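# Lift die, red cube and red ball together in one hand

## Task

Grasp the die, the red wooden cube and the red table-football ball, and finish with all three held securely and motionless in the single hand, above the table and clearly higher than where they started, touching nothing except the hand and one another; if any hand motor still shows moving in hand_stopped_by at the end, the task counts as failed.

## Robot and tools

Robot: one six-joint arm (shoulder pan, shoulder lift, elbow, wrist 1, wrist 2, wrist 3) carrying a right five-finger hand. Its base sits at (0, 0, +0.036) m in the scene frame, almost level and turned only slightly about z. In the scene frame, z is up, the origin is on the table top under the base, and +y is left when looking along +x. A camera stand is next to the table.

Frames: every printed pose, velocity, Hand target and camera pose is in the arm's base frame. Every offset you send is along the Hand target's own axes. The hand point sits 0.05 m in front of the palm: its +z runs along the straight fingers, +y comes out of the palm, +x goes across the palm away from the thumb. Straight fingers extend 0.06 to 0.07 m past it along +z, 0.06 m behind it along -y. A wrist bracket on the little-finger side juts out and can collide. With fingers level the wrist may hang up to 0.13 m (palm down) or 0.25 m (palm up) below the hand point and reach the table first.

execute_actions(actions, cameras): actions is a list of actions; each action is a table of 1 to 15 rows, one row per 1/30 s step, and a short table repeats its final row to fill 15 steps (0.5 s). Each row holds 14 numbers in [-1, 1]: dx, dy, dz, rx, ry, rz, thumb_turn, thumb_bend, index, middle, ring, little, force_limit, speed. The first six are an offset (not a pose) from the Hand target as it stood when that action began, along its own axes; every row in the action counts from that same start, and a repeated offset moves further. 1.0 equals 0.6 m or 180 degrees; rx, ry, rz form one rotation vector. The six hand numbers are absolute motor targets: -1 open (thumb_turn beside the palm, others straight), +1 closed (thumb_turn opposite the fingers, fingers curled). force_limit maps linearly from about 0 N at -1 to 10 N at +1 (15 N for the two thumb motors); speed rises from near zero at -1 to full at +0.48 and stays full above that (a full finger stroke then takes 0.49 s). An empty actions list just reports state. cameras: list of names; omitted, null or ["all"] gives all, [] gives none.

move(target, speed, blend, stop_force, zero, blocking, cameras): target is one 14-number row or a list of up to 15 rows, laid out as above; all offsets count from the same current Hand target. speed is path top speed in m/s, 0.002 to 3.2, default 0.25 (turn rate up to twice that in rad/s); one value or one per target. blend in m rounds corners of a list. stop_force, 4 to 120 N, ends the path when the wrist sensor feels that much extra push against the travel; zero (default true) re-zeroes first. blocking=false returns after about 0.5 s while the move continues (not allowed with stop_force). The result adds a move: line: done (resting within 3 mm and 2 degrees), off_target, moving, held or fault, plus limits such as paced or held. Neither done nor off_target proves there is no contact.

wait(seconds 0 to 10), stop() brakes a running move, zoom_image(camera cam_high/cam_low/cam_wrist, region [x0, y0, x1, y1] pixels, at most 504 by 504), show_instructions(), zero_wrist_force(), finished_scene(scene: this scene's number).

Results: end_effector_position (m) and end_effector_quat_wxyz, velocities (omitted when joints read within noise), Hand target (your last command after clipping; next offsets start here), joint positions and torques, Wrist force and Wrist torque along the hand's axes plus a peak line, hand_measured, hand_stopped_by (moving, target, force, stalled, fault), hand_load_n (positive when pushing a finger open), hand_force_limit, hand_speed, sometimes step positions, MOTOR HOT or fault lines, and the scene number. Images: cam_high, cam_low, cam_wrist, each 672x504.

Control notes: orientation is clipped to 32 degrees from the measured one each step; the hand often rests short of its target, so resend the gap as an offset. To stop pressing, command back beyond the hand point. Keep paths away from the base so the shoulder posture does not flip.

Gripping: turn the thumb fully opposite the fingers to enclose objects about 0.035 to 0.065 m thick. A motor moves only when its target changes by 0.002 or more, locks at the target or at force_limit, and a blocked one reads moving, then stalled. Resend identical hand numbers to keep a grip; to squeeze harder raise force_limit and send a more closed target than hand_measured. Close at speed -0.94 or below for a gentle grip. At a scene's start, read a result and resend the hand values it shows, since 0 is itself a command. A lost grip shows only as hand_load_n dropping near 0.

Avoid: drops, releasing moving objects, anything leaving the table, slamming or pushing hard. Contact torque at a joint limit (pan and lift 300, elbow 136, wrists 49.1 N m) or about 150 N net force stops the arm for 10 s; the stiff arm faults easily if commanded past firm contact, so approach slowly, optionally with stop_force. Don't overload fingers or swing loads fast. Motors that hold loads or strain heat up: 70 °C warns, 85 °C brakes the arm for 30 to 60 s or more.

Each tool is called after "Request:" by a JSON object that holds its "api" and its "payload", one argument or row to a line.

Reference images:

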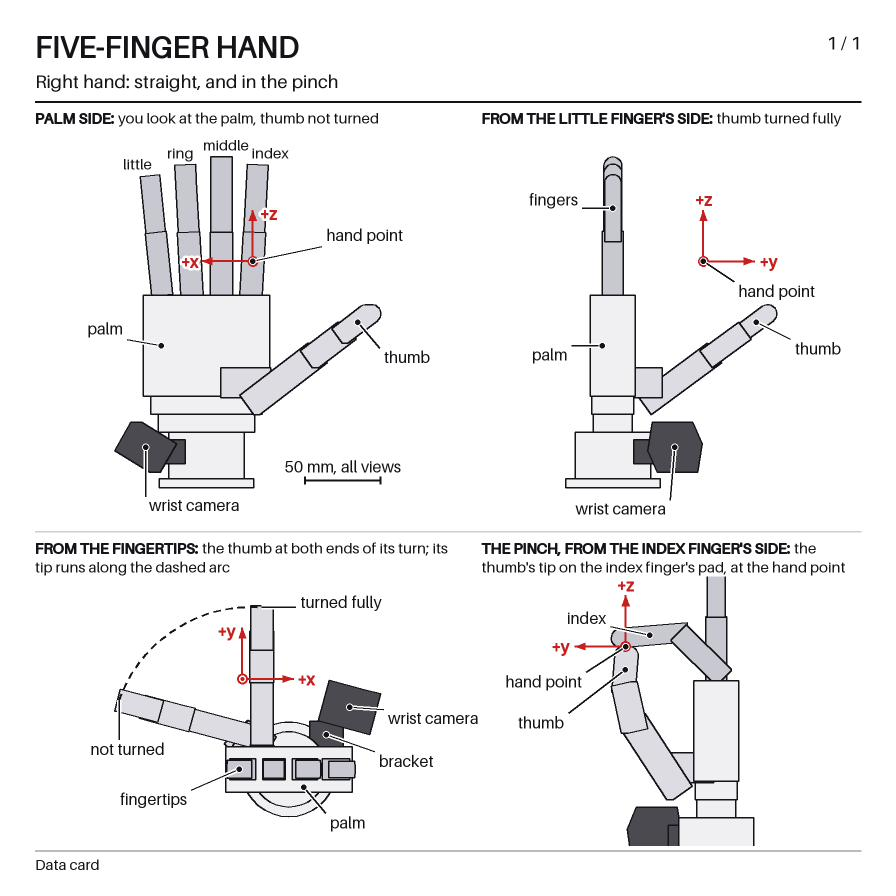

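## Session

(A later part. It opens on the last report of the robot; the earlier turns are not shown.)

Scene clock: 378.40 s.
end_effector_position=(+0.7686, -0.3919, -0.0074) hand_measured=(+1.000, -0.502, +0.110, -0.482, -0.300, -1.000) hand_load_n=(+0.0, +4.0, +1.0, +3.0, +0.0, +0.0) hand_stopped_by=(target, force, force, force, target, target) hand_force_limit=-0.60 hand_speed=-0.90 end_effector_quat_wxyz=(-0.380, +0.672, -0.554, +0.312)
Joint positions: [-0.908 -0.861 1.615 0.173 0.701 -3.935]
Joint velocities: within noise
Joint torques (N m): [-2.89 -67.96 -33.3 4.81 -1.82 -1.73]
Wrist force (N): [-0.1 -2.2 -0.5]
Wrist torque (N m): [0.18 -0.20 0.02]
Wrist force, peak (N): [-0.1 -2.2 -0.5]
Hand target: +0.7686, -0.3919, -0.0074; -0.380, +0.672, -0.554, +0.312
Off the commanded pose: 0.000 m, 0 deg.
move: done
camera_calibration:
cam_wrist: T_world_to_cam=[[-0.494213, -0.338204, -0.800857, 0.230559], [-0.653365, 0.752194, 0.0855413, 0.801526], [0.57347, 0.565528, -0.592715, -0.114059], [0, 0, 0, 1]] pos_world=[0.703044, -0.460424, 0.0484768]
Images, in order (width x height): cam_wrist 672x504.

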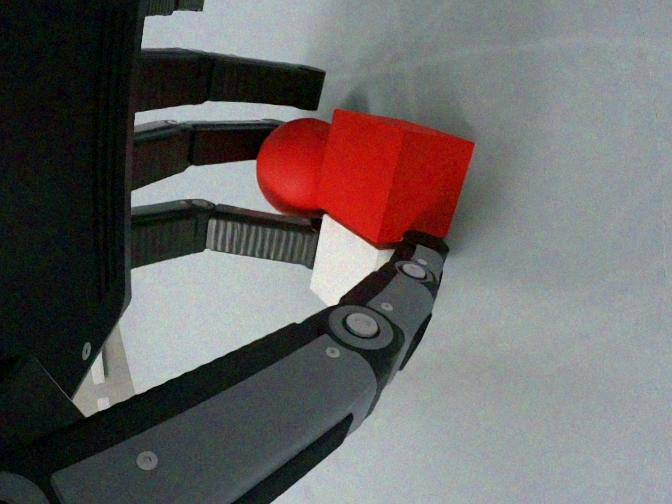

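Request:
{"api": "move", "payload": {
  "target": [0,0,0,0,0,0,1,-0.65,0.11,-0.75,-0.6,-1,0,-0.8],
  "cameras": ["cam_wrist"]
}}

Request:
{"api": "move", "payload": {
  "target": [0.0092,0,0,0,0,0,1,-0.65,0.11,-0.75,-0.6,-1,0,-0.8],
  "speed": 0.015,
  "cameras": ["cam_wrist"]
}}

Scene clock: 394.57 s.
end_effector_position=(+0.7686, -0.3919, -0.0074) hand_measured=(+1.000, -0.650, +0.110, -0.750, -0.600, -1.000) hand_load_n=(+0.0, +0.0, +0.0, +0.0, +0.0, +0.0) hand_stopped_by=(target, target, target, target, target, target) hand_force_limit=0.00 hand_speed=-0.80 end_effector_quat_wxyz=(-0.380, +0.672, -0.554, +0.312)
Joint positions: [-0.908 -0.861 1.615 0.173 0.701 -3.935]
Joint velocities: within noise
Joint torques (N m): [-1.55 -71.26 -30.33 4.24 -1.41 -1.4]
Wrist force (N): [0.5 0.4 0.3]
Wrist torque (N m): [0.19 -0.21 0.06]
Wrist force, peak (N): [0.1 -1.9 -1.2]
Hand target: +0.7686, -0.3919, -0.0074; -0.380, +0.672, -0.554, +0.312
Off the commanded pose: 0.000 m, 0 deg.
move: done
camera_calibration:
cam_wrist: T_world_to_cam=[[-0.494213, -0.338204, -0.800857, 0.230559], [-0.653365, 0.752194, 0.0855413, 0.801526], [0.57347, 0.565528, -0.592715, -0.114059], [0, 0, 0, 1]] pos_world=[0.703044, -0.460424, 0.0484768]
Images, in order (width x height): cam_wrist 672x504.

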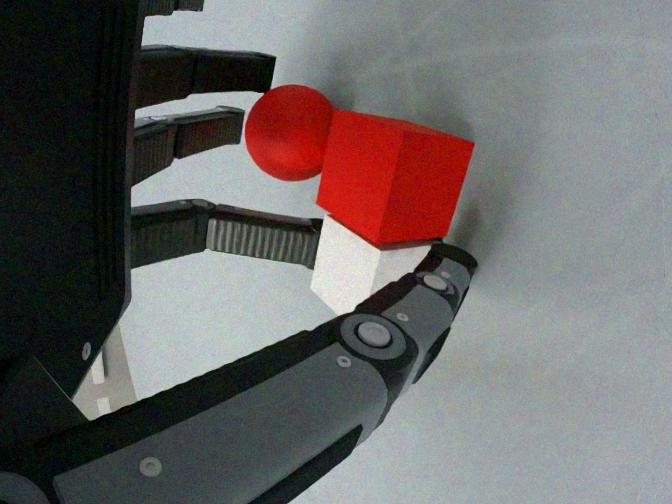

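Scene clock: 395.27 s.
end_effector_position=(+0.7697, -0.3974, -0.0074) hand_measured=(+1.000, -0.650, +0.110, -0.750, -0.600, -1.000) hand_load_n=(+0.0, +0.0, +0.0, +0.0, +0.0, +0.0) hand_stopped_by=(target, target, target, target, target, target) hand_force_limit=0.00 hand_speed=-0.80 end_effector_quat_wxyz=(-0.380, +0.672, -0.554, +0.312)
Joint positions: [-0.911 -0.855 1.604 0.181 0.699 -3.939]
Joint velocities: within noise
Joint torques (N m): [0.4 -82.46 -22.81 2.76 -2.71 -1.05]
Wrist force (N): [0.5 0.2 0.3]
Wrist torque (N m): [0.15 -0.21 0.06]
Wrist force, peak (N): [0.9 0.1 0.2]
Hand target: +0.7696, -0.3973, -0.0074; -0.380, +0.672, -0.554, +0.312
Off the commanded pose: 0.000 m, 0 deg.
move: done
camera_calibration:
cam_wrist: T_world_to_cam=[[-0.494213, -0.338204, -0.800857, 0.229242], [-0.653365, 0.752194, 0.0855413, 0.806382], [0.57347, 0.565528, -0.592715, -0.111579], [0, 0, 0, 1]] pos_world=[0.704144, -0.465924, 0.0484768]
Images, in order (width x height): cam_wrist 672x504.

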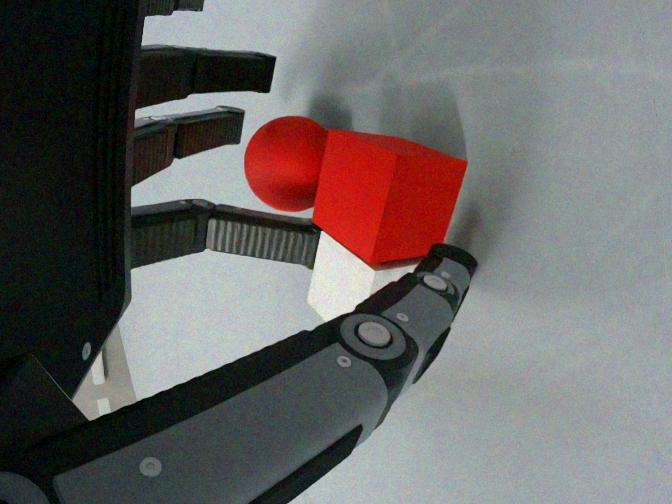

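Request:
{"api": "move", "payload": {
  "target": [0,-0.0034,0.0057,0,0,0,1,-0.7,0.11,-0.75,-0.6,-1,0,-0.8],
  "speed": 0.01,
  "cameras": ["cam_wrist"]
}}

Scene clock: 402.10 s.
end_effector_position=(+0.7736, -0.3965, -0.0074) hand_measured=(+1.000, -0.700, +0.110, -0.750, -0.600, -1.000) hand_load_n=(+0.0, +0.0, +0.0, +0.0, +0.0, +0.0) hand_stopped_by=(target, target, target, target, target, target) hand_force_limit=0.00 hand_speed=-0.80 end_effector_quat_wxyz=(-0.380, +0.672, -0.554, +0.312)
Joint positions: [-0.906 -0.853 1.599 0.179 0.702 -3.933]
Joint velocities: within noise
Joint torques (N m): [-1.04 -70.82 -29.22 0.05 0.23 -0.35]
Wrist force (N): [0.4 0.1 -0.1]
Wrist torque (N m): [0.16 -0.19 0.04]
Wrist force, peak (N): [0.7 0.6 0.4]
Hand target: +0.7735, -0.3965, -0.0074; -0.380, +0.672, -0.554, +0.312
Off the commanded pose: 0.000 m, 0 deg.
move: done
camera_calibration:
cam_wrist: T_world_to_cam=[[-0.494213, -0.338204, -0.800857, 0.231474], [-0.653365, 0.752194, 0.0855413, 0.808253], [0.57347, 0.565528, -0.592715, -0.114325], [0, 0, 0, 1]] pos_world=[0.708044, -0.465024, 0.0484768]
Images, in order (width x height): cam_wrist 672x504.

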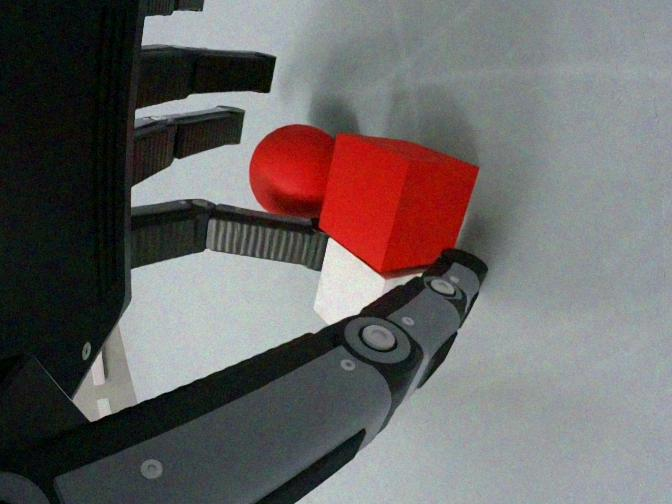

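Request:
{"api": "move", "payload": {
  "target": [0.0083,0,0,0,0,0,1,-0.7,0.11,-0.75,-0.6,-1,0,-0.8],
  "speed": 0.015,
  "cameras": ["cam_wrist"]
}}

Scene clock: 406.13 s.
end_effector_position=(+0.7745, -0.4015, -0.0074) hand_measured=(+1.000, -0.700, +0.110, -0.750, -0.600, -1.000) hand_load_n=(+0.0, +0.0, +0.0, +0.0, +0.0, +0.0) hand_stopped_by=(target, target, target, target, target, target) hand_force_limit=0.00 hand_speed=-0.80 end_effector_quat_wxyz=(-0.380, +0.672, -0.554, +0.312)
Joint positions: [-0.91 -0.847 1.589 0.187 0.7 -3.937]
Joint velocities: within noise
Joint torques (N m): [3.13 -78.56 -25.79 3.45 -2.71 -1.73]
Wrist force (N): [0.5 -0.1 0.2]
Wrist torque (N m): [0.11 -0.21 0.06]
Wrist force, peak (N): [0.7 0.8 -0.2]
Hand target: +0.7745, -0.4014, -0.0074; -0.380, +0.672, -0.554, +0.312
Off the commanded pose: 0.000 m, 0 deg.
move: done
camera_calibration:
cam_wrist: T_world_to_cam=[[-0.494213, -0.338204, -0.800857, 0.230228], [-0.653365, 0.752194, 0.0855413, 0.812602], [0.57347, 0.565528, -0.592715, -0.112013], [0, 0, 0, 1]] pos_world=[0.708944, -0.470024, 0.0484768]
Images, in order (width x height): cam_wrist 672x504.

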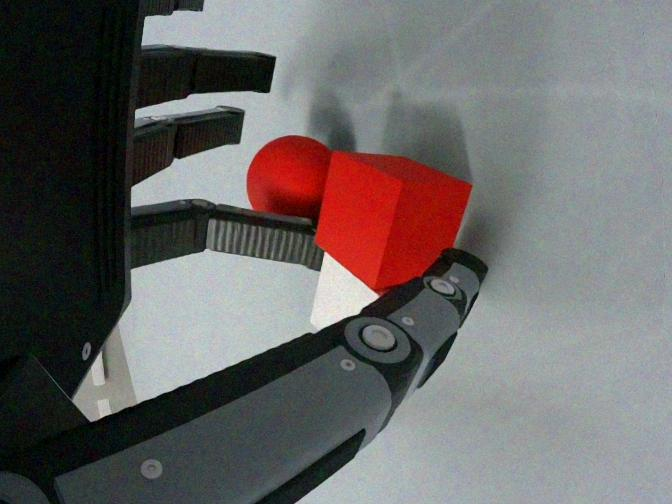

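Request:
{"api": "move", "payload": {
  "target": [0.01,0,0,0,0,0,1,-0.7,0.11,-0.75,-0.6,-1,0,-0.8],
  "speed": 0.015,
  "cameras": ["cam_wrist"]
}}

Scene clock: 408.93 s.
end_effector_position=(+0.7757, -0.4074, -0.0074) hand_measured=(+1.000, -0.700, +0.110, -0.750, -0.600, -1.000) hand_load_n=(+0.0, +0.0, +0.0, +0.0, +0.0, +0.0) hand_stopped_by=(target, target, target, target, target, target) hand_force_limit=0.00 hand_speed=-0.80 end_effector_quat_wxyz=(-0.380, +0.672, -0.554, +0.312)
Joint positions: [-0.913 -0.841 1.577 0.196 0.698 -3.941]
Joint velocities: within noise
Joint torques (N m): [-1.1 -84.87 -23.44 3.08 -2.19 -1.52]
Wrist force (N): [0.7 0.3 0.1]
Wrist torque (N m): [0.17 -0.23 0.07]
Wrist force, peak (N): [1.0 -0.3 -0.2]
Hand target: +0.7757, -0.4073, -0.0074; -0.380, +0.672, -0.554, +0.312
Off the commanded pose: 0.000 m, 0 deg.
move: done
camera_calibration:
cam_wrist: T_world_to_cam=[[-0.494213, -0.338204, -0.800857, 0.228826], [-0.653365, 0.752194, 0.0855413, 0.817824], [0.57347, 0.565528, -0.592715, -0.109365], [0, 0, 0, 1]] pos_world=[0.710144, -0.475924, 0.0484768]
Images, in order (width x height): cam_wrist 672x504.

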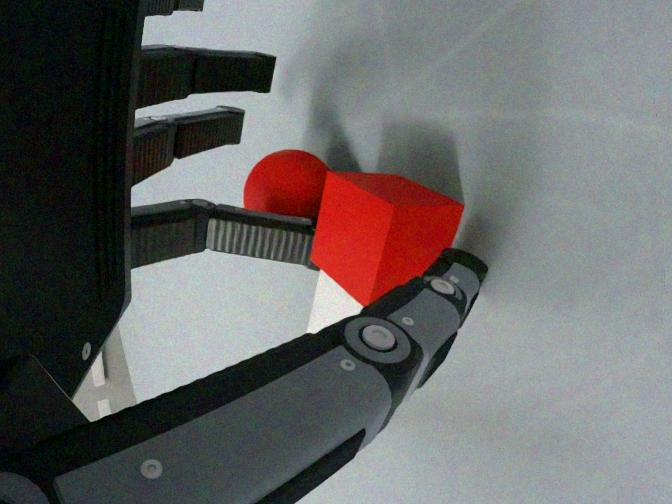

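Request:
{"api": "move", "payload": {
  "target": [-0.0233,0,0,0,0,0,1,-0.7,0.11,-0.75,-0.6,-1,0,-0.8],
  "speed": 0.02,
  "cameras": ["cam_wrist"]
}}

Scene clock: 413.57 s.
end_effector_position=(+0.7729, -0.3934, -0.0074) hand_measured=(+1.000, -0.700, +0.110, -0.750, -0.600, -1.000) hand_load_n=(+0.0, +0.0, +0.0, +0.0, +0.0, +0.0) hand_stopped_by=(target, target, target, target, target, target) hand_force_limit=0.00 hand_speed=-0.80 end_effector_quat_wxyz=(-0.380, +0.672, -0.554, +0.312)
Joint positions: [-0.904 -0.856 1.605 0.175 0.703 -3.93]
Joint velocities: within noise
Joint torques (N m): [-3.51 -72.07 -34.75 3.7 -0.28 -0.89]
Wrist force (N): [0.5 -0.2 0.3]
Wrist torque (N m): [0.09 -0.21 0.04]
Wrist force, peak (N): [0.9 0.2 0.3]
Hand target: +0.7730, -0.3936, -0.0074; -0.380, +0.672, -0.554, +0.312
Off the commanded pose: 0.000 m, 0 deg.
move: done
camera_calibration:
cam_wrist: T_world_to_cam=[[-0.494213, -0.338204, -0.800857, 0.232226], [-0.653365, 0.752194, 0.0855413, 0.805529], [0.57347, 0.565528, -0.592715, -0.115734], [0, 0, 0, 1]] pos_world=[0.707444, -0.461924, 0.0484768]
Images, in order (width x height): cam_wrist 672x504.

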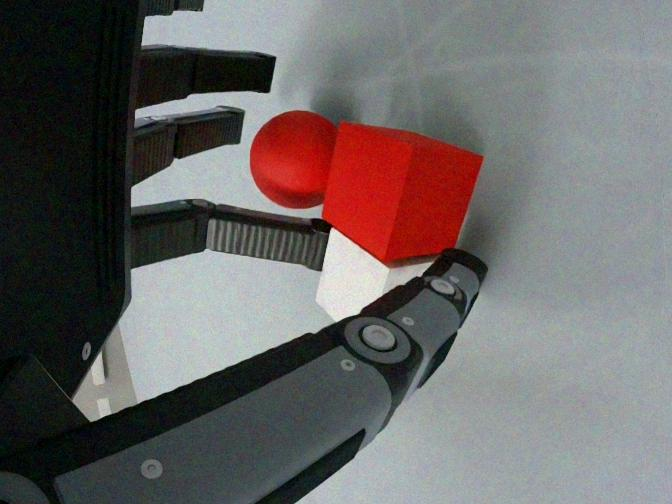

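Request:
{"api": "move", "payload": {
  "target": [0.0333,0,0,0,0,0,1,-0.7,0.11,-0.75,-0.6,-1,0,-0.8],
  "speed": 0.02,
  "cameras": ["cam_wrist"]
}}

Scene clock: 425.53 s.
end_effector_position=(+0.7768, -0.4134, -0.0075) hand_measured=(+1.000, -0.700, +0.110, -0.750, -0.600, -1.000) hand_load_n=(+0.0, +0.0, +0.5, -0.5, +0.0, +0.0) hand_stopped_by=(target, target, target, target, target, target) hand_force_limit=0.00 hand_speed=-0.80 end_effector_quat_wxyz=(-0.380, +0.672, -0.554, +0.312)
Joint positions: [-0.917 -0.834 1.566 0.205 0.696 -3.946]
Joint velocities: within noise
Joint torques (N m): [8 -93.02 -17.81 1.15 -1.83 -0.28]
Wrist force (N): [0.4 0.0 0.3]
Wrist torque (N m): [0.11 -0.20 0.05]
Wrist force, peak (N): [0.8 0.5 0.0]
Hand target: +0.7768, -0.4132, -0.0074; -0.380, +0.672, -0.554, +0.312
Off the commanded pose: 0.000 m, 0 deg.
move: done
camera_calibration:
cam_wrist: T_world_to_cam=[[-0.494213, -0.338204, -0.800857, 0.227374], [-0.653365, 0.752194, 0.0855413, 0.822981], [0.57347, 0.565528, -0.592715, -0.106659], [0, 0, 0, 1]] pos_world=[0.711244, -0.481824, 0.0484768]
Images, in order (width x height): cam_wrist 672x504.

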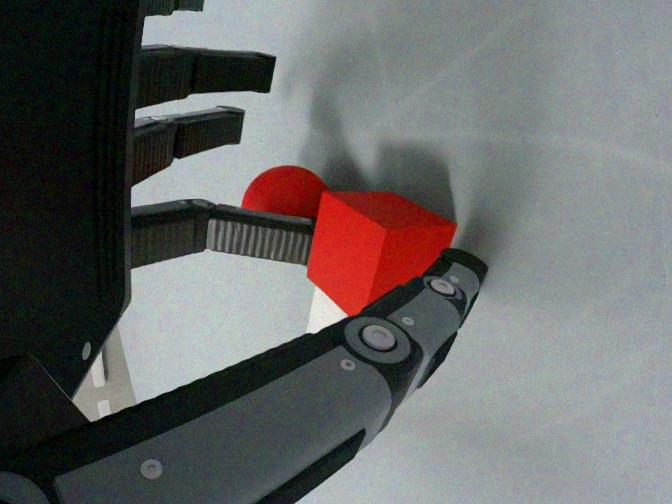

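Request:
{"api": "move", "payload": {
  "target": [-0.025,0,0,0,0,0,1,-0.98,0.11,-0.75,-0.6,-1,0,-0.8],
  "speed": 0.03,
  "cameras": []
}}

Request:
{"api": "move", "payload": {
  "target": [0,-0.0039,0.0064,0,0,0,1,-0.98,0.11,-0.75,-0.6,-1,0,-0.8],
  "speed": 0.015,
  "cameras": ["cam_wrist"]
}}

Request:
{"api": "move", "payload": {
  "target": [0.01,0,0,0,0,0,1,-0.98,0.11,-0.75,-0.6,-1,0,-0.8],
  "speed": 0.015,
  "cameras": ["cam_wrist"]
}}

Scene clock: 431.10 s.
end_effector_position=(+0.7739, -0.3985, -0.0074) hand_measured=(+1.000, -0.980, +0.110, -0.750, -0.600, -1.000) hand_load_n=(+0.0, +0.0, +0.0, -0.5, +0.0, +0.0) hand_stopped_by=(target, target, target, target, target, target) hand_force_limit=0.00 hand_speed=-0.80 end_effector_quat_wxyz=(-0.380, +0.672, -0.554, +0.312)
Joint positions: [-0.908 -0.851 1.595 0.182 0.701 -3.934]
Joint velocities: within noise
Joint torques (N m): [-8.29 -66.82 -36.26 5.1 -2.5 -3.02]
Wrist force (N): [0.7 0.5 0.4]
Wrist torque (N m): [0.18 -0.24 0.08]
Wrist force, peak (N): [1.1 0.1 0.1]
Hand target: +0.7739, -0.3985, -0.0074; -0.380, +0.672, -0.554, +0.312
Off the commanded pose: 0.000 m, 0 deg.
move: done
No camera images: "cameras" was empty.

Scene clock: 431.80 s.
end_effector_position=(+0.7784, -0.3976, -0.0074) hand_measured=(+1.000, -0.980, +0.110, -0.750, -0.600, -1.000) hand_load_n=(+0.0, +0.0, +0.0, +0.0, +0.0, +0.0) hand_stopped_by=(target, target, target, target, target, target) hand_force_limit=0.00 hand_speed=-0.80 end_effector_quat_wxyz=(-0.380, +0.672, -0.554, +0.312)
Joint positions: [-0.902 -0.848 1.589 0.181 0.704 -3.927]
Joint velocities: within noise
Joint torques (N m): [-1.45 -75.88 -29.71 0.17 0.24 -0.28]
Wrist force (N): [0.3 0.3 0.2]
Wrist torque (N m): [0.17 -0.17 0.05]
Wrist force, peak (N): [0.8 0.0 0.4]
Hand target: +0.7783, -0.3976, -0.0074; -0.380, +0.672, -0.554, +0.312
Off the commanded pose: 0.000 m, 0 deg.
move: done
camera_calibration:
cam_wrist: T_world_to_cam=[[-0.494213, -0.338204, -0.800857, 0.233474], [-0.653365, 0.752194, 0.0855413, 0.812217], [0.57347, 0.565528, -0.592715, -0.116455], [0, 0, 0, 1]] pos_world=[0.712844, -0.466124, 0.0484768]
Images, in order (width x height): cam_wrist 672x504.

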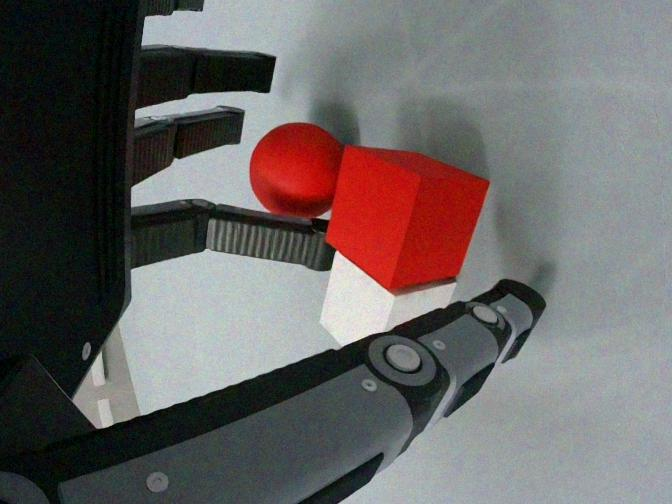

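Scene clock: 432.50 s.
end_effector_position=(+0.7795, -0.4036, -0.0074) hand_measured=(+1.000, -0.980, +0.110, -0.750, -0.600, -1.000) hand_load_n=(+0.0, +0.0, +0.0, +0.0, +0.0, -0.5) hand_stopped_by=(target, target, target, target, target, target) hand_force_limit=0.00 hand_speed=-0.80 end_effector_quat_wxyz=(-0.380, +0.672, -0.554, +0.312)
Joint positions: [-0.906 -0.841 1.577 0.19 0.702 -3.932]
Joint velocities: within noise
Joint torques (N m): [0.25 -85.61 -23.48 2.68 -2.56 -1.81]
Wrist force (N): [0.7 0.4 -0.1]
Wrist torque (N m): [0.21 -0.24 0.08]
Wrist force, peak (N): [0.8 -0.2 0.5]
Hand target: +0.7795, -0.4035, -0.0074; -0.380, +0.672, -0.554, +0.312
Off the commanded pose: 0.000 m, 0 deg.
move: done
camera_calibration:
cam_wrist: T_world_to_cam=[[-0.494213, -0.338204, -0.800857, 0.231989], [-0.653365, 0.752194, 0.0855413, 0.817448], [0.57347, 0.565528, -0.592715, -0.113693], [0, 0, 0, 1]] pos_world=[0.713944, -0.472124, 0.0484768]
Images, in order (width x height): cam_wrist 672x504.

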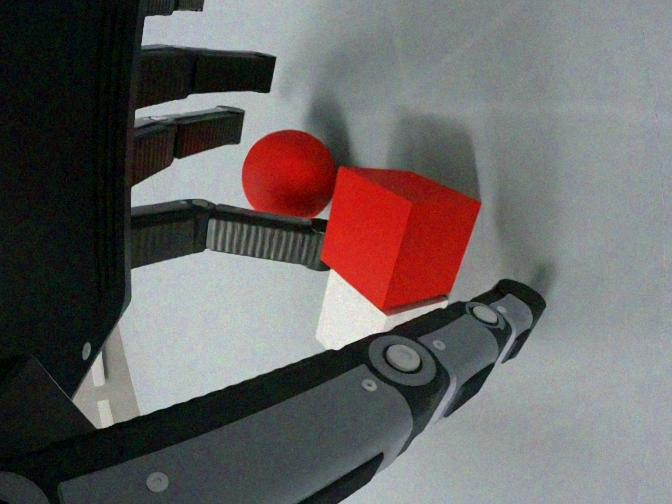

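Request:
{"api": "move", "payload": {
  "target": [0,0.0039,-0.0064,0,0,0,1,-0.98,0.11,-0.75,-0.6,-1,0,-0.8],
  "speed": 0.015,
  "cameras": []
}}

Request:
{"api": "move", "payload": {
  "target": [-0.0167,0,0,0,0,0,1,-0.7,0.11,-0.75,-0.6,-1,0,-0.8],
  "speed": 0.02,
  "cameras": ["cam_wrist"]
}}

Scene clock: 439.60 s.
end_effector_position=(+0.7750, -0.4044, -0.0074) hand_measured=(+1.000, -0.980, +0.110, -0.750, -0.600, -1.000) hand_load_n=(+0.0, +0.0, +0.0, +0.0, +0.0, -0.5) hand_stopped_by=(target, target, target, target, target, target) hand_force_limit=0.00 hand_speed=-0.80 end_effector_quat_wxyz=(-0.380, +0.672, -0.554, +0.312)
Joint positions: [-0.911 -0.844 1.584 0.191 0.699 -3.939]
Joint velocities: within noise
Joint torques (N m): [3.84 -89.02 -23.35 4.41 -2.35 -0.44]
Wrist force (N): [0.5 0.5 0.3]
Wrist torque (N m): [0.20 -0.20 0.06]
Wrist force, peak (N): [1.0 0.4 0.3]
Hand target: +0.7751, -0.4044, -0.0074; -0.380, +0.672, -0.554, +0.312
Off the commanded pose: 0.000 m, 0 deg.
move: done
No camera images: "cameras" was empty.

Scene clock: 440.83 s.
end_effector_position=(+0.7732, -0.3945, -0.0074) hand_measured=(+1.000, -0.700, +0.110, -0.750, -0.600, -1.000) hand_load_n=(+0.0, +0.0, +0.0, +0.0, +0.0, +0.0) hand_stopped_by=(target, target, target, target, target, target) hand_force_limit=0.00 hand_speed=-0.80 end_effector_quat_wxyz=(-0.380, +0.672, -0.554, +0.312)
Joint positions: [-0.905 -0.855 1.603 0.176 0.703 -3.931]
Joint velocities: within noise
Joint torques (N m): [-4.59 -68.16 -35.48 4.89 -1.84 -1.59]
Wrist force (N): [0.5 0.3 0.4]
Wrist torque (N m): [0.17 -0.22 0.06]
Wrist force, peak (N): [0.8 0.4 -0.1]
Hand target: +0.7732, -0.3945, -0.0074; -0.380, +0.672, -0.554, +0.312
Off the commanded pose: 0.000 m, 0 deg.
move: done
camera_calibration:
cam_wrist: T_world_to_cam=[[-0.494213, -0.338204, -0.800857, 0.231953], [-0.653365, 0.752194, 0.0855413, 0.806487], [0.57347, 0.565528, -0.592715, -0.115226], [0, 0, 0, 1]] pos_world=[0.707644, -0.463024, 0.0484768]
Images, in order (width x height): cam_wrist 672x504.

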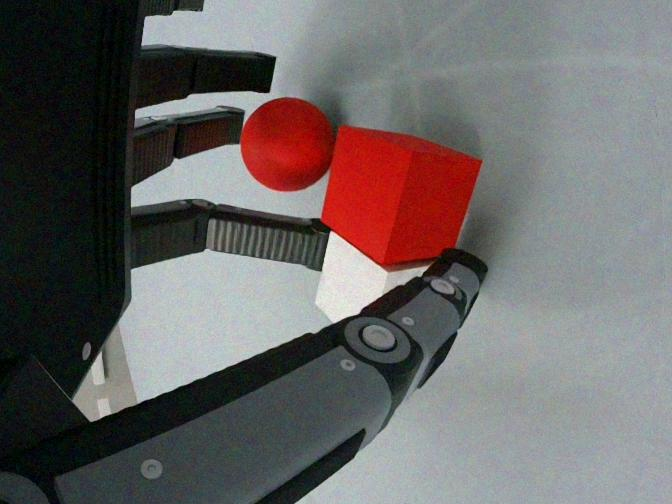

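Request:
{"api": "move", "payload": {
  "target": [0,0,0,0,0,0,1,-0.4,0.11,-0.75,-0.3,-1,-0.6,-0.85],
  "cameras": []
}}

Request:
{"api": "move", "payload": {
  "target": [0,0,0,0,0,0,1,-0.38,0.35,-0.75,-0.3,-1,0.1,-0.85],
  "cameras": ["cam_wrist"]
}}

Scene clock: 445.23 s.
end_effector_position=(+0.7732, -0.3945, -0.0074) hand_measured=(+1.000, -0.502, +0.110, -0.750, -0.300, -1.000) hand_load_n=(-0.5, +3.0, +2.5, +0.0, +0.0, +0.0) hand_stopped_by=(target, force, target, target, target, target) hand_force_limit=-0.60 hand_speed=-0.85 end_effector_quat_wxyz=(-0.380, +0.672, -0.554, +0.312)
Joint positions: [-0.905 -0.855 1.603 0.176 0.703 -3.931]
Joint velocities: within noise
Joint torques (N m): [-7.98 -68.52 -27.29 2.4 -2.42 -1.61]
Wrist force (N): [0.7 -0.3 -0.1]
Wrist torque (N m): [0.15 -0.24 0.06]
Wrist force, peak (N): [0.9 0.5 0.4]
Hand target: +0.7732, -0.3945, -0.0074; -0.380, +0.672, -0.554, +0.312
Off the commanded pose: 0.000 m, 0 deg.
move: done
No camera images: "cameras" was empty.

Scene clock: 445.73 s.
end_effector_position=(+0.7732, -0.3945, -0.0074) hand_measured=(+1.000, -0.496, +0.134, -0.750, -0.300, -1.000) hand_load_n=(-1.0, +9.0, +8.0, +0.0, +0.0, +0.0) hand_stopped_by=(target, force, force, target, target, target) hand_force_limit=0.10 hand_speed=-0.85 end_effector_quat_wxyz=(-0.380, +0.672, -0.554, +0.312)
Joint positions: [-0.905 -0.855 1.603 0.176 0.703 -3.931]
Joint velocities: within noise
Joint torques (N m): [-4.98 -66.44 -25.72 1.95 -1.73 -1.74]
Wrist force (N): [0.1 0.5 0.0]
Wrist torque (N m): [0.21 -0.14 0.03]
Wrist force, peak (N): [0.9 0.3 0.5]
Hand target: +0.7732, -0.3945, -0.0074; -0.380, +0.672, -0.554, +0.312
Off the commanded pose: 0.000 m, 0 deg.
move: done
camera_calibration:
cam_wrist: T_world_to_cam=[[-0.494213, -0.338204, -0.800857, 0.231953], [-0.653365, 0.752194, 0.0855413, 0.806487], [0.57347, 0.565528, -0.592715, -0.115226], [0, 0, 0, 1]] pos_world=[0.707644, -0.463024, 0.0484768]
Images, in order (width x height): cam_wrist 672x504.

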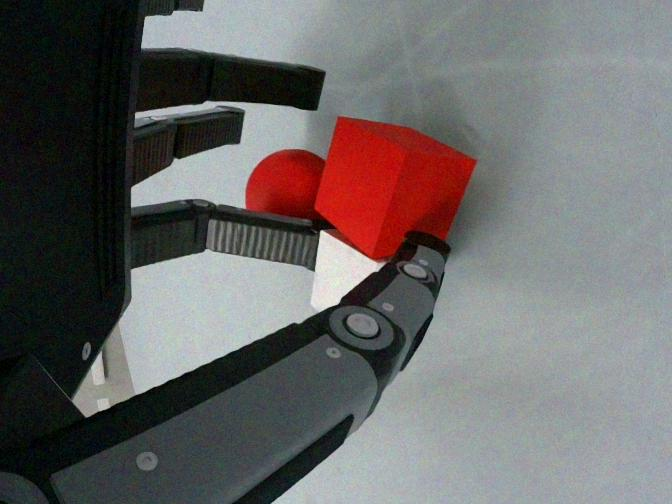

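Request:
{"api": "move", "payload": {
  "target": [0,0,0,0,0,0,1,-0.98,0.11,-0.75,-0.75,-1,0.1,-0.85],
  "cameras": []
}}

Request:
{"api": "move", "payload": {
  "target": [-0.012,0,0,0,0,0,1,-0.98,0.11,-0.75,-0.75,-1,0.1,-0.85],
  "speed": 0.02,
  "cameras": ["cam_wrist"]
}}

Scene clock: 452.90 s.
end_effector_position=(+0.7732, -0.3945, -0.0074) hand_measured=(+1.000, -0.980, +0.110, -0.750, -0.750, -1.000) hand_load_n=(+0.0, +0.0, +0.0, +0.0, +0.0, +0.0) hand_stopped_by=(target, target, target, target, target, target) hand_force_limit=0.10 hand_speed=-0.85 end_effector_quat_wxyz=(-0.380, +0.672, -0.554, +0.312)
Joint positions: [-0.905 -0.855 1.603 0.176 0.703 -3.931]
Joint velocities: within noise
Joint torques (N m): [-3.54 -69.22 -18.48 0.82 -1.81 -1.81]
Wrist force (N): [0.5 0.3 0.1]
Wrist torque (N m): [0.17 -0.19 0.06]
Wrist force, peak (N): [0.9 0.7 0.2]
Hand target: +0.7732, -0.3945, -0.0074; -0.380, +0.672, -0.554, +0.312
Off the commanded pose: 0.000 m, 0 deg.
move: done
No camera images: "cameras" was empty.

Scene clock: 453.60 s.
end_effector_position=(+0.7717, -0.3873, -0.0074) hand_measured=(+1.000, -0.980, +0.110, -0.750, -0.750, -1.000) hand_load_n=(+0.0, +0.0, +0.0, +0.0, -0.5, +0.0) hand_stopped_by=(target, target, target, target, target, target) hand_force_limit=0.10 hand_speed=-0.85 end_effector_quat_wxyz=(-0.380, +0.672, -0.554, +0.312)
Joint positions: [-0.901 -0.862 1.617 0.166 0.705 -3.926]
Joint velocities: within noise
Joint torques (N m): [-0.21 -75.73 -32.57 2.26 0.29 0.29]
Wrist force (N): [0.7 0.0 -0.1]
Wrist torque (N m): [0.15 -0.23 0.07]
Wrist force, peak (N): [0.9 0.5 0.5]
Hand target: +0.7718, -0.3875, -0.0074; -0.380, +0.672, -0.554, +0.312
Off the commanded pose: 0.000 m, 0 deg.
move: done
camera_calibration:
cam_wrist: T_world_to_cam=[[-0.494213, -0.338204, -0.800857, 0.233647], [-0.653365, 0.752194, 0.0855413, 0.800091], [0.57347, 0.565528, -0.592715, -0.118438], [0, 0, 0, 1]] pos_world=[0.706144, -0.455824, 0.0484768]
Images, in order (width x height): cam_wrist 672x504.

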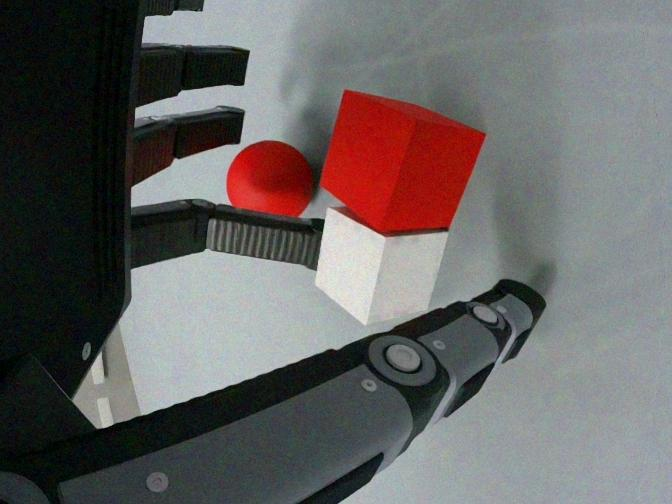

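Request:
{"api": "move", "payload": {
  "target": [-0.0142,0,0,0,0,0,1,-1,0.11,-0.75,-0.75,-1,0.1,-0.85],
  "speed": 0.03,
  "cameras": []
}}

Request:
{"api": "move", "payload": {
  "target": [0,-0.0086,0.0143,0,0,0,1,-1,0.11,-0.75,-0.75,-1,0.1,-0.85],
  "speed": 0.02,
  "cameras": ["cam_wrist"]
}}

Scene clock: 458.80 s.
end_effector_position=(+0.7701, -0.3790, -0.0074) hand_measured=(+1.000, -1.000, +0.110, -0.750, -0.750, -1.000) hand_load_n=(+0.0, +0.0, +0.0, +0.0, +0.0, +0.0) hand_stopped_by=(target, target, target, target, target, target) hand_force_limit=0.10 hand_speed=-0.85 end_effector_quat_wxyz=(-0.380, +0.672, -0.554, +0.312)
Joint positions: [-0.895 -0.871 1.633 0.153 0.709 -3.919]
Joint velocities: within noise
Joint torques (N m): [-2.78 -71.94 -34.66 3.47 -0.61 -0.99]
Wrist force (N): [0.8 0.4 0.3]
Wrist torque (N m): [0.18 -0.24 0.08]
Wrist force, peak (N): [0.9 0.2 0.2]
Hand target: +0.7701, -0.3791, -0.0074; -0.380, +0.672, -0.554, +0.312
Off the commanded pose: 0.000 m, 0 deg.
move: done
No camera images: "cameras" was empty.

Scene clock: 459.53 s.
end_effector_position=(+0.7801, -0.3772, -0.0074) hand_measured=(+1.000, -1.000, +0.110, -0.750, -0.750, -1.000) hand_load_n=(+0.0, +0.0, +0.0, +0.0, +0.0, +0.0) hand_stopped_by=(target, target, target, target, target, target) hand_force_limit=0.10 hand_speed=-0.85 end_effector_quat_wxyz=(-0.380, +0.672, -0.554, +0.312)
Joint positions: [-0.883 -0.865 1.618 0.15 0.716 -3.904]
Joint velocities: within noise
Joint torques (N m): [-4.21 -80.98 -20.92 0.31 -1.2 -1.26]
Wrist force (N): [0.3 0.2 0.5]
Wrist torque (N m): [0.14 -0.18 0.04]
Wrist force, peak (N): [1.1 0.3 0.2]
Hand target: +0.7800, -0.3772, -0.0074; -0.380, +0.672, -0.554, +0.312
Off the commanded pose: 0.000 m, 0 deg.
move: done
camera_calibration:
cam_wrist: T_world_to_cam=[[-0.494232, -0.338223, -0.800837, 0.241218], [-0.653322, 0.752237, 0.085497, 0.797973], [0.573502, 0.56546, -0.592748, -0.129018], [0, 0, 0, 1]] pos_world=[0.714544, -0.445725, 0.0484767]
Images, in order (width x height): cam_wrist 672x504.

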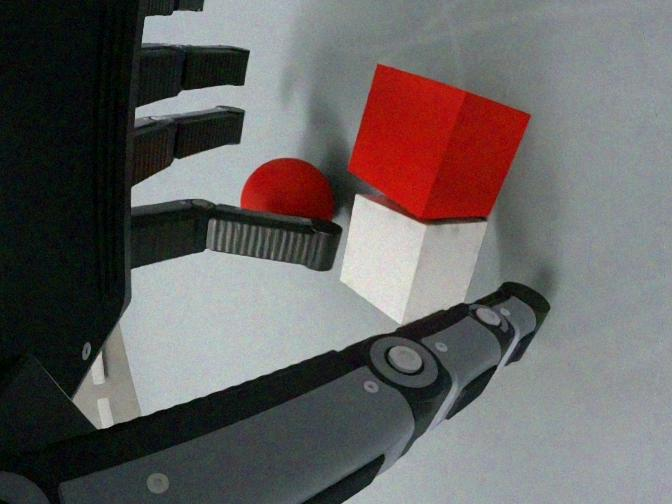

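Request:
{"api": "move", "payload": {
  "target": [
    [0,0.0095,-0.0157,0,0,0,1,-1,0.11,-0.75,-0.75,-1,0.1,-0.85],
    [-0.045,0.0095,-0.0157,0,0,0,1,-1,0.11,-0.75,-0.75,-1,0.1,-0.85],
    [-0.045,-0.0017,0.0029,0,0,0,1,-1,0.11,-0.75,-0.75,-1,0.1,-0.85]
  ],
  "speed": 0.04,
  "cameras": ["cam_wrist"]
}}

Scene clock: 473.47 s.
end_effector_position=(+0.7769, -0.3504, -0.0074) hand_measured=(+1.000, -1.000, +0.110, -0.750, -0.750, -1.000) hand_load_n=(+0.0, +0.0, +0.0, +0.0, +0.0, +0.0) hand_stopped_by=(target, target, target, target, target, target) hand_force_limit=0.10 hand_speed=-0.85 end_effector_quat_wxyz=(-0.380, +0.672, -0.554, +0.312)
Joint positions: [-0.862 -0.891 1.665 0.111 0.729 -3.879]
Joint velocities: within noise
Joint torques (N m): [-5.08 -87.59 -15.19 1.59 -2.68 -3.05]
Wrist force (N): [0.8 0.3 0.3]
Wrist torque (N m): [0.16 -0.24 0.07]
Wrist force, peak (N): [1.2 0.7 -0.3]
Hand target: +0.7767, -0.3503, -0.0074; -0.380, +0.672, -0.554, +0.312
Off the commanded pose: 0.000 m, 0 deg.
move: done
camera_calibration:
cam_wrist: T_world_to_cam=[[-0.494151, -0.338255, -0.800873, 0.248666], [-0.653324, 0.752247, 0.085394, 0.775659], [0.57357, 0.565427, -0.592714, -0.142458], [0, 0, 0, 1]] pos_world=[0.711345, -0.418825, 0.0484768]
Images, in order (width x height): cam_wrist 672x504.

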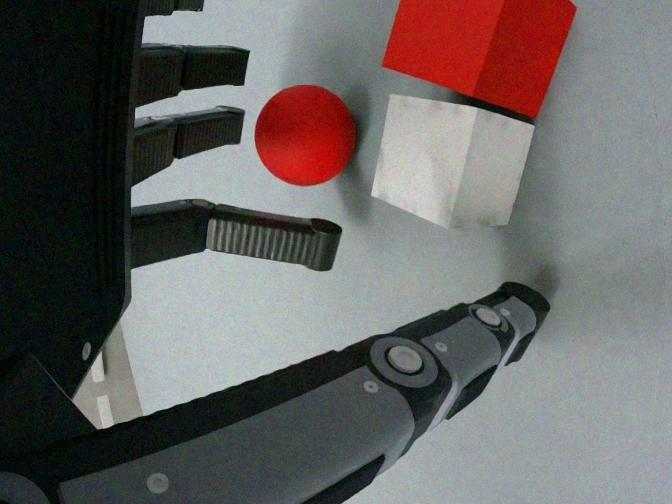

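Request:
{"api": "move", "payload": {
  "target": [0,0,0,0,0,0,-1,-1,0.11,-0.75,-0.75,-1,0.1,0],
  "cameras": []
}}

Request:
{"api": "move", "payload": {
  "target": [0.125,0,0,0,0,0,-1,-1,0.11,-0.75,-0.75,-1,0.1,0],
  "speed": 0.03,
  "cameras": ["cam_wrist"]
}}

Scene clock: 478.83 s.
end_effector_position=(+0.7767, -0.3503, -0.0074) hand_measured=(-1.000, -1.000, +0.110, -0.750, -0.750, -1.000) hand_load_n=(+0.0, +0.0, +0.0, +0.0, +0.0, +0.0) hand_stopped_by=(target, target, target, target, target, target) hand_force_limit=0.10 hand_speed=0.00 end_effector_quat_wxyz=(-0.380, +0.672, -0.554, +0.312)
Joint positions: [-0.862 -0.891 1.665 0.111 0.729 -3.879]
Joint velocities: within noise
Joint torques (N m): [-5.93 -92.09 -22.28 3.77 -2.27 -2.33]
Wrist force (N): [0.7 0.0 0.2]
Wrist torque (N m): [0.13 -0.22 0.04]
Wrist force, peak (N): [0.9 -0.5 0.6]
Hand target: +0.7767, -0.3503, -0.0074; -0.380, +0.672, -0.554, +0.312
Off the commanded pose: 0.000 m, 0 deg.
move: done
No camera images: "cameras" was empty.

Scene clock: 481.60 s.
end_effector_position=(+0.7912, -0.4241, -0.0075) hand_measured=(-1.000, -1.000, +0.110, -0.750, -0.750, -1.000) hand_load_n=(+0.0, +0.0, +0.0, +0.0, +0.0, +0.0) hand_stopped_by=(target, target, target, target, target, target) hand_force_limit=0.10 hand_speed=0.00 end_effector_quat_wxyz=(-0.380, +0.672, -0.554, +0.312)
Joint positions: [-0.911 -0.813 1.522 0.22 0.699 -3.938]
Joint velocities: within noise
Joint torques (N m): [9.78 -101.58 -17.35 -0.51 -1.61 -0.13]
Wrist force (N): [0.8 0.0 0.0]
Wrist torque (N m): [0.12 -0.25 0.06]
Wrist force, peak (N): [0.8 0.7 0.2]
Hand target: +0.7912, -0.4239, -0.0075; -0.380, +0.672, -0.554, +0.312
Off the commanded pose: 0.000 m, 0 deg.
move: done
camera_calibration:
cam_wrist: T_world_to_cam=[[-0.494265, -0.338144, -0.80085, 0.230825], [-0.653326, 0.752221, 0.0856058, 0.840502], [0.573469, 0.565528, -0.592715, -0.108868], [0, 0, 0, 1]] pos_world=[0.725644, -0.492624, 0.0483768]
Images, in order (width x height): cam_wrist 672x504.

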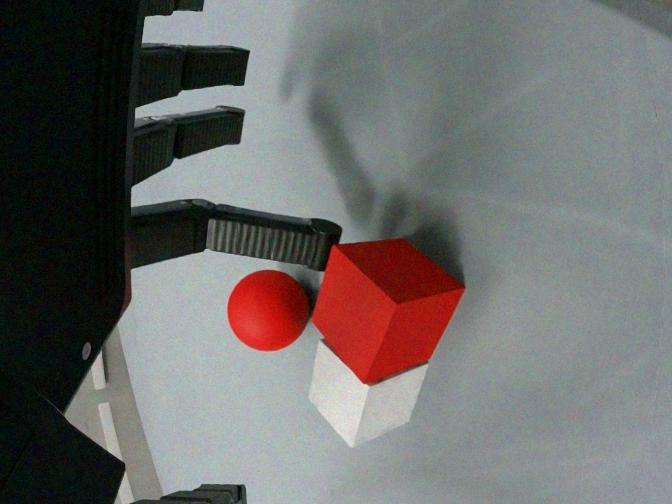

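Request:
{"api": "move", "payload": {
  "target": [0,0,0,0,0,0,-1,-1,-0.1,-0.1,-1,-1,0.1,0],
  "cameras": []
}}

Request:
{"api": "move", "payload": {
  "target": [-0.0072,0.0121,-0.0201,0,0,0,-1,-1,-0.1,-0.1,-1,-1,0.1,0],
  "speed": 0.04,
  "cameras": []
}}

Request:
{"api": "move", "payload": {
  "target": [0,0,0,0,0,0,1,-1,-0.1,-0.1,-1,-1,0.1,0],
  "cameras": ["cam_wrist"]
}}

Scene clock: 502.10 s.
end_effector_position=(+0.7912, -0.4239, -0.0075) hand_measured=(-1.000, -1.000, -0.100, -0.100, -1.000, -1.000) hand_load_n=(+0.0, +0.0, +0.0, +0.0, +0.0, +0.0) hand_stopped_by=(target, target, target, target, target, target) hand_force_limit=0.10 hand_speed=0.00 end_effector_quat_wxyz=(-0.380, +0.672, -0.554, +0.312)
Joint positions: [-0.91 -0.813 1.522 0.22 0.699 -3.938]
Joint velocities: within noise
Joint torques (N m): [12.16 -100.82 -23.79 2.23 0.46 1.62]
Wrist force (N): [0.1 0.4 0.2]
Wrist torque (N m): [0.18 -0.13 0.03]
Wrist force, peak (N): [0.8 0.6 0.4]
Hand target: +0.7912, -0.4239, -0.0075; -0.380, +0.672, -0.554, +0.312
Off the commanded pose: 0.000 m, 0 deg.
move: done
No camera images: "cameras" was empty.

Scene clock: 502.83 s.
end_effector_position=(+0.7764, -0.4223, -0.0075) hand_measured=(-1.000, -1.000, -0.100, -0.100, -1.000, -1.000) hand_load_n=(-0.5, +0.0, +0.0, +0.0, +0.0, +0.0) hand_stopped_by=(target, target, target, target, target, target) hand_force_limit=0.10 hand_speed=0.00 end_effector_quat_wxyz=(-0.380, +0.672, -0.554, +0.312)
Joint positions: [-0.925 -0.826 1.551 0.218 0.691 -3.956]
Joint velocities: within noise
Joint torques (N m): [13.69 -70.26 -37.77 -0.21 -0.55 1.68]
Wrist force (N): [0.7 0.3 0.2]
Wrist torque (N m): [0.15 -0.23 0.07]
Wrist force, peak (N): [0.9 0.1 0.1]
Hand target: +0.7765, -0.4224, -0.0075; -0.380, +0.672, -0.554, +0.312
Off the commanded pose: 0.000 m, 0 deg.
move: done
No camera images: "cameras" was empty.

Scene clock: 504.17 s.
end_effector_position=(+0.7765, -0.4224, -0.0075) hand_measured=(+1.000, -1.000, -0.100, -0.100, -1.000, -1.000) hand_load_n=(+0.0, +0.0, +0.0, +0.0, +0.0, +0.0) hand_stopped_by=(target, target, target, target, target, target) hand_force_limit=0.10 hand_speed=0.00 end_effector_quat_wxyz=(-0.380, +0.672, -0.554, +0.312)
Joint positions: [-0.925 -0.826 1.551 0.218 0.691 -3.956]
Joint velocities: within noise
Joint torques (N m): [12.05 -69.15 -34.57 3.86 1.33 1.45]
Wrist force (N): [0.8 0.4 0.1]
Wrist torque (N m): [0.17 -0.25 0.09]
Wrist force, peak (N): [0.8 0.4 0.1]
Hand target: +0.7765, -0.4224, -0.0075; -0.380, +0.672, -0.554, +0.312
Off the commanded pose: 0.000 m, 0 deg.
move: done
camera_calibration:
cam_wrist: T_world_to_cam=[[-0.494213, -0.338204, -0.800857, 0.224068], [-0.653365, 0.752194, 0.0855413, 0.829638], [0.57347, 0.565528, -0.592715, -0.1014], [0, 0, 0, 1]] pos_world=[0.710944, -0.490924, 0.0483768]
Images, in order (width x height): cam_wrist 672x504.

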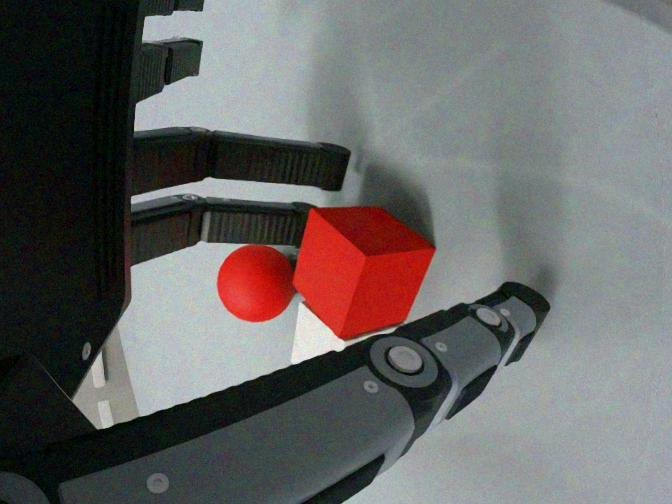

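Request:
{"api": "move", "payload": {
  "target": [
    [0,-0.0857,-0.0515,0,0,0,1,-1,-0.1,-0.1,-1,-1,0.1,0],
    [-0.043,-0.0874,-0.0486,0,0,0,1,-1,-0.1,-0.1,-1,-1,0.1,0]
  ],
  "speed": 0.08,
  "cameras": []
}}

Request:
{"api": "move", "payload": {
  "target": [0,0,0,0,0,0,1,-0.8,0.07,0.0,-1,-1,0.1,-0.5],
  "cameras": ["cam_wrist"]
}}

Scene clock: 518.43 s.
end_effector_position=(+0.7736, -0.3966, +0.0525) hand_measured=(+1.000, -1.000, -0.100, -0.100, -1.000, -1.000) hand_load_n=(+0.0, +0.0, +0.0, +0.0, +0.0, -0.5) hand_stopped_by=(target, target, target, target, target, target) hand_force_limit=0.10 hand_speed=0.00 end_effector_quat_wxyz=(-0.380, +0.672, -0.554, +0.312)
Joint positions: [-0.906 -0.916 1.581 0.261 0.702 -3.933]
Joint velocities: within noise
Joint torques (N m): [-7.14 -68.47 -37.61 5.15 -2.61 -2.66]
Wrist force (N): [0.6 0.2 0.4]
Wrist torque (N m): [0.14 -0.23 0.07]
Wrist force, peak (N): [1.7 -0.5 -0.5]
Hand target: +0.7736, -0.3967, +0.0525; -0.380, +0.672, -0.554, +0.312
Off the commanded pose: 0.000 m, 0 deg.
move: done
No camera images: "cameras" was empty.

Scene clock: 519.00 s.
end_effector_position=(+0.7736, -0.3967, +0.0525) hand_measured=(+1.000, -0.800, +0.070, +0.000, -1.000, -1.000) hand_load_n=(+0.0, +0.0, +0.0, +0.0, +0.0, +0.0) hand_stopped_by=(target, target, target, target, target, target) hand_force_limit=0.10 hand_speed=-0.50 end_effector_quat_wxyz=(-0.380, +0.672, -0.554, +0.312)
Joint positions: [-0.907 -0.916 1.581 0.261 0.702 -3.933]
Joint velocities: within noise
Joint torques (N m): [-5.91 -65.41 -38.09 4.49 -3.3 -2.73]
Wrist force (N): [0.4 0.1 0.4]
Wrist torque (N m): [0.13 -0.20 0.05]
Wrist force, peak (N): [0.7 0.4 0.2]
Hand target: +0.7736, -0.3967, +0.0525; -0.380, +0.672, -0.554, +0.312
Off the commanded pose: 0.000 m, 0 deg.
move: done
camera_calibration:
cam_wrist: T_world_to_cam=[[-0.494213, -0.338204, -0.800857, 0.279378], [-0.653365, 0.752194, 0.0855413, 0.803279], [0.57347, 0.565528, -0.592715, -0.078708], [0, 0, 0, 1]] pos_world=[0.708044, -0.465224, 0.108377]
Images, in order (width x height): cam_wrist 672x504.

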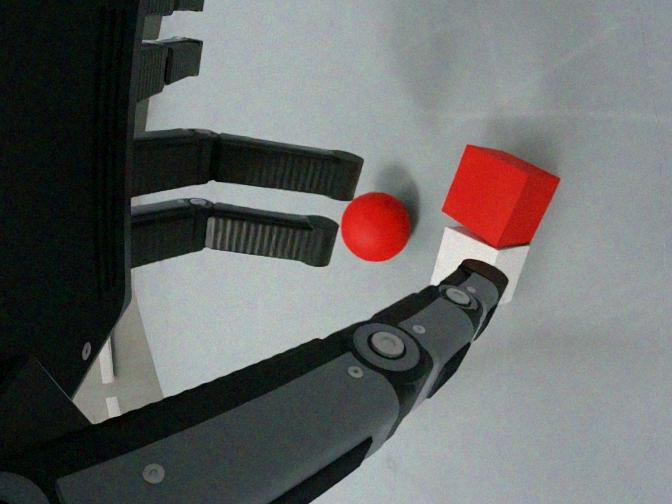

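Request:
{"api": "move", "payload": {
  "target": [
    [-0.0058,-0.0017,0.0029,0,0,0,1,-0.8,0.07,0.0,-1,-1,0.1,-0.5],
    [-0.0058,0.084,0.0544,0,0,0,1,-0.8,0.07,0.0,-1,-1,0.1,-0.5]
  ],
  "speed": 0.06,
  "cameras": ["cam_wrist"]
}}

Scene clock: 525.70 s.
end_effector_position=(+0.7748, -0.3928, -0.0077) hand_measured=(+1.000, -0.800, +0.070, +0.000, -1.000, -1.000) hand_load_n=(+0.0, +0.0, +0.0, +0.0, +0.0, +0.0) hand_stopped_by=(target, target, target, target, target, target) hand_force_limit=0.10 hand_speed=-0.50 end_effector_quat_wxyz=(-0.380, +0.672, -0.554, +0.312) end_effector_velocity=(+0.000, +0.001, +0.003) end_effector_angular_velocity=(+0.001, +0.001, +0.001)
Joint positions: [-0.902 -0.855 1.603 0.173 0.705 -3.927]
Joint velocities: [0 -0.003 0 0.005 0 -0.001]
Joint torques (N m): [-7.82 -96.04 -28.33 4.47 -3.12 -0.9]
Wrist force (N): [0.4 0.5 0.0]
Wrist torque (N m): [0.21 -0.18 0.06]
Wrist force, peak (N): [1.3 0.4 0.2]
Hand target: +0.7748, -0.3929, -0.0075; -0.380, +0.672, -0.554, +0.312
Off the commanded pose: 0.000 m, 0 deg.
move: done
camera_calibration:
cam_wrist: T_world_to_cam=[[-0.494213, -0.338204, -0.800857, 0.233078], [-0.653365, 0.752194, 0.0855413, 0.80628], [0.57347, 0.565528, -0.592715, -0.117283], [0, 0, 0, 1]] pos_world=[0.709244, -0.461324, 0.0481768]
Images, in order (width x height): cam_wrist 672x504.

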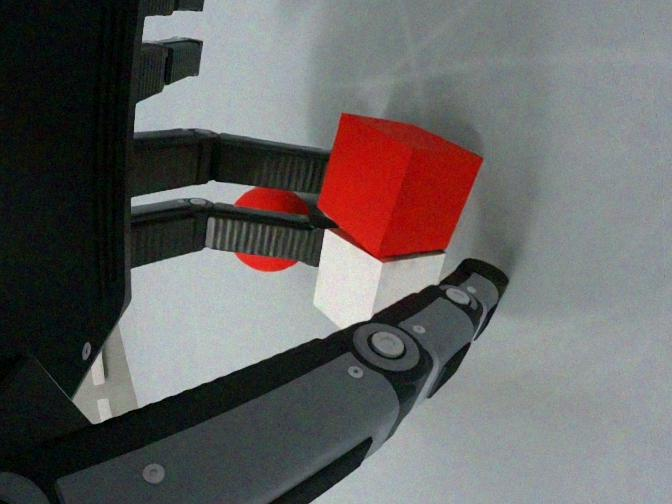

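Request:
{"api": "move", "payload": {
  "target": [0,0.006,-0.01,0,0,0,1,-0.8,0.1,0.07,-1,-1,-0.6,-0.8],
  "speed": 0.02,
  "cameras": []
}}

Request:
{"api": "move", "payload": {
  "target": [0,0,0,0,0,0,1,-0.4,0.1,0.07,-1,-1,-0.6,-0.8],
  "cameras": []
}}

Request:
{"api": "move", "payload": {
  "target": [0,0,0,0,0,0,1,-0.38,0.35,0.3,-1,-1,-0.3,-0.8],
  "cameras": ["cam_wrist"]
}}

Scene clock: 529.33 s.
end_effector_position=(+0.7679, -0.3942, -0.0075) hand_measured=(+1.000, -0.800, +0.100, +0.070, -1.000, -1.000) hand_load_n=(+0.0, +0.0, +0.0, +0.0, +0.0, +0.0) hand_stopped_by=(target, target, target, target, target, target) hand_force_limit=-0.60 hand_speed=-0.80 end_effector_quat_wxyz=(-0.380, +0.672, -0.554, +0.312)
Joint positions: [-0.911 -0.859 1.613 0.176 0.699 -3.938]
Joint velocities: within noise
Joint torques (N m): [11.54 -81.53 -27.79 4.44 -1.88 -0.23]
Wrist force (N): [0.3 0.3 0.1]
Wrist torque (N m): [0.20 -0.16 0.05]
Wrist force, peak (N): [0.9 0.4 0.0]
Hand target: +0.7680, -0.3942, -0.0075; -0.380, +0.672, -0.554, +0.312
Off the commanded pose: 0.000 m, 0 deg.
move: done
No camera images: "cameras" was empty.

Scene clock: 530.50 s.
end_effector_position=(+0.7680, -0.3942, -0.0075) hand_measured=(+1.000, -0.546, +0.100, +0.070, -1.000, -1.000) hand_load_n=(+1.5, +3.0, +0.0, +2.5, +0.0, +0.0) hand_stopped_by=(target, force, target, target, target, target) hand_force_limit=-0.60 hand_speed=-0.80 end_effector_quat_wxyz=(-0.380, +0.672, -0.554, +0.312)
Joint positions: [-0.911 -0.859 1.612 0.176 0.699 -3.938]
Joint velocities: within noise
Joint torques (N m): [13.17 -65.7 -36.07 0.07 0.68 1.78]
Wrist force (N): [0.7 -0.8 -0.6]
Wrist torque (N m): [0.13 -0.23 0.05]
Wrist force, peak (N): [0.3 -1.1 -0.7]
Hand target: +0.7680, -0.3942, -0.0075; -0.380, +0.672, -0.554, +0.312
Off the commanded pose: 0.000 m, 0 deg.
move: done
No camera images: "cameras" was empty.

Scene clock: 531.00 s.
end_effector_position=(+0.7680, -0.3942, -0.0075) hand_measured=(+1.000, -0.542, +0.152, +0.084, -1.000, -1.000) hand_load_n=(+1.0, +8.5, +3.5, +6.0, +0.0, +0.0) hand_stopped_by=(target, force, force, force, target, target) hand_force_limit=-0.30 hand_speed=-0.80 end_effector_quat_wxyz=(-0.380, +0.672, -0.554, +0.312)
Joint positions: [-0.911 -0.859 1.612 0.176 0.699 -3.938]
Joint velocities: within noise
Joint torques (N m): [13.78 -66.04 -34.09 -0.02 0.26 1.4]
Wrist force (N): [0.3 -1.3 -1.3]
Wrist torque (N m): [0.15 -0.19 0.06]
Wrist force, peak (N): [0.2 -2.1 -1.1]
Hand target: +0.7680, -0.3942, -0.0075; -0.380, +0.672, -0.554, +0.312
Off the commanded pose: 0.000 m, 0 deg.
move: done
camera_calibration:
cam_wrist: T_world_to_cam=[[-0.494213, -0.338204, -0.800857, 0.229404], [-0.653365, 0.752194, 0.0855413, 0.802873], [0.57347, 0.565528, -0.592715, -0.112473], [0, 0, 0, 1]] pos_world=[0.702444, -0.462724, 0.0483768]
Images, in order (width x height): cam_wrist 672x504.

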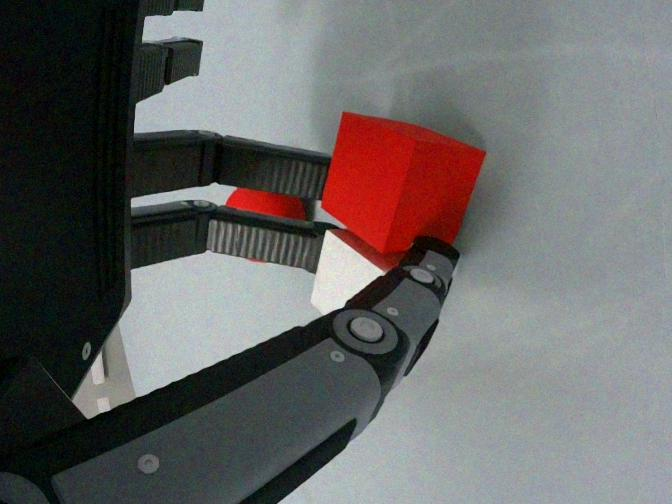

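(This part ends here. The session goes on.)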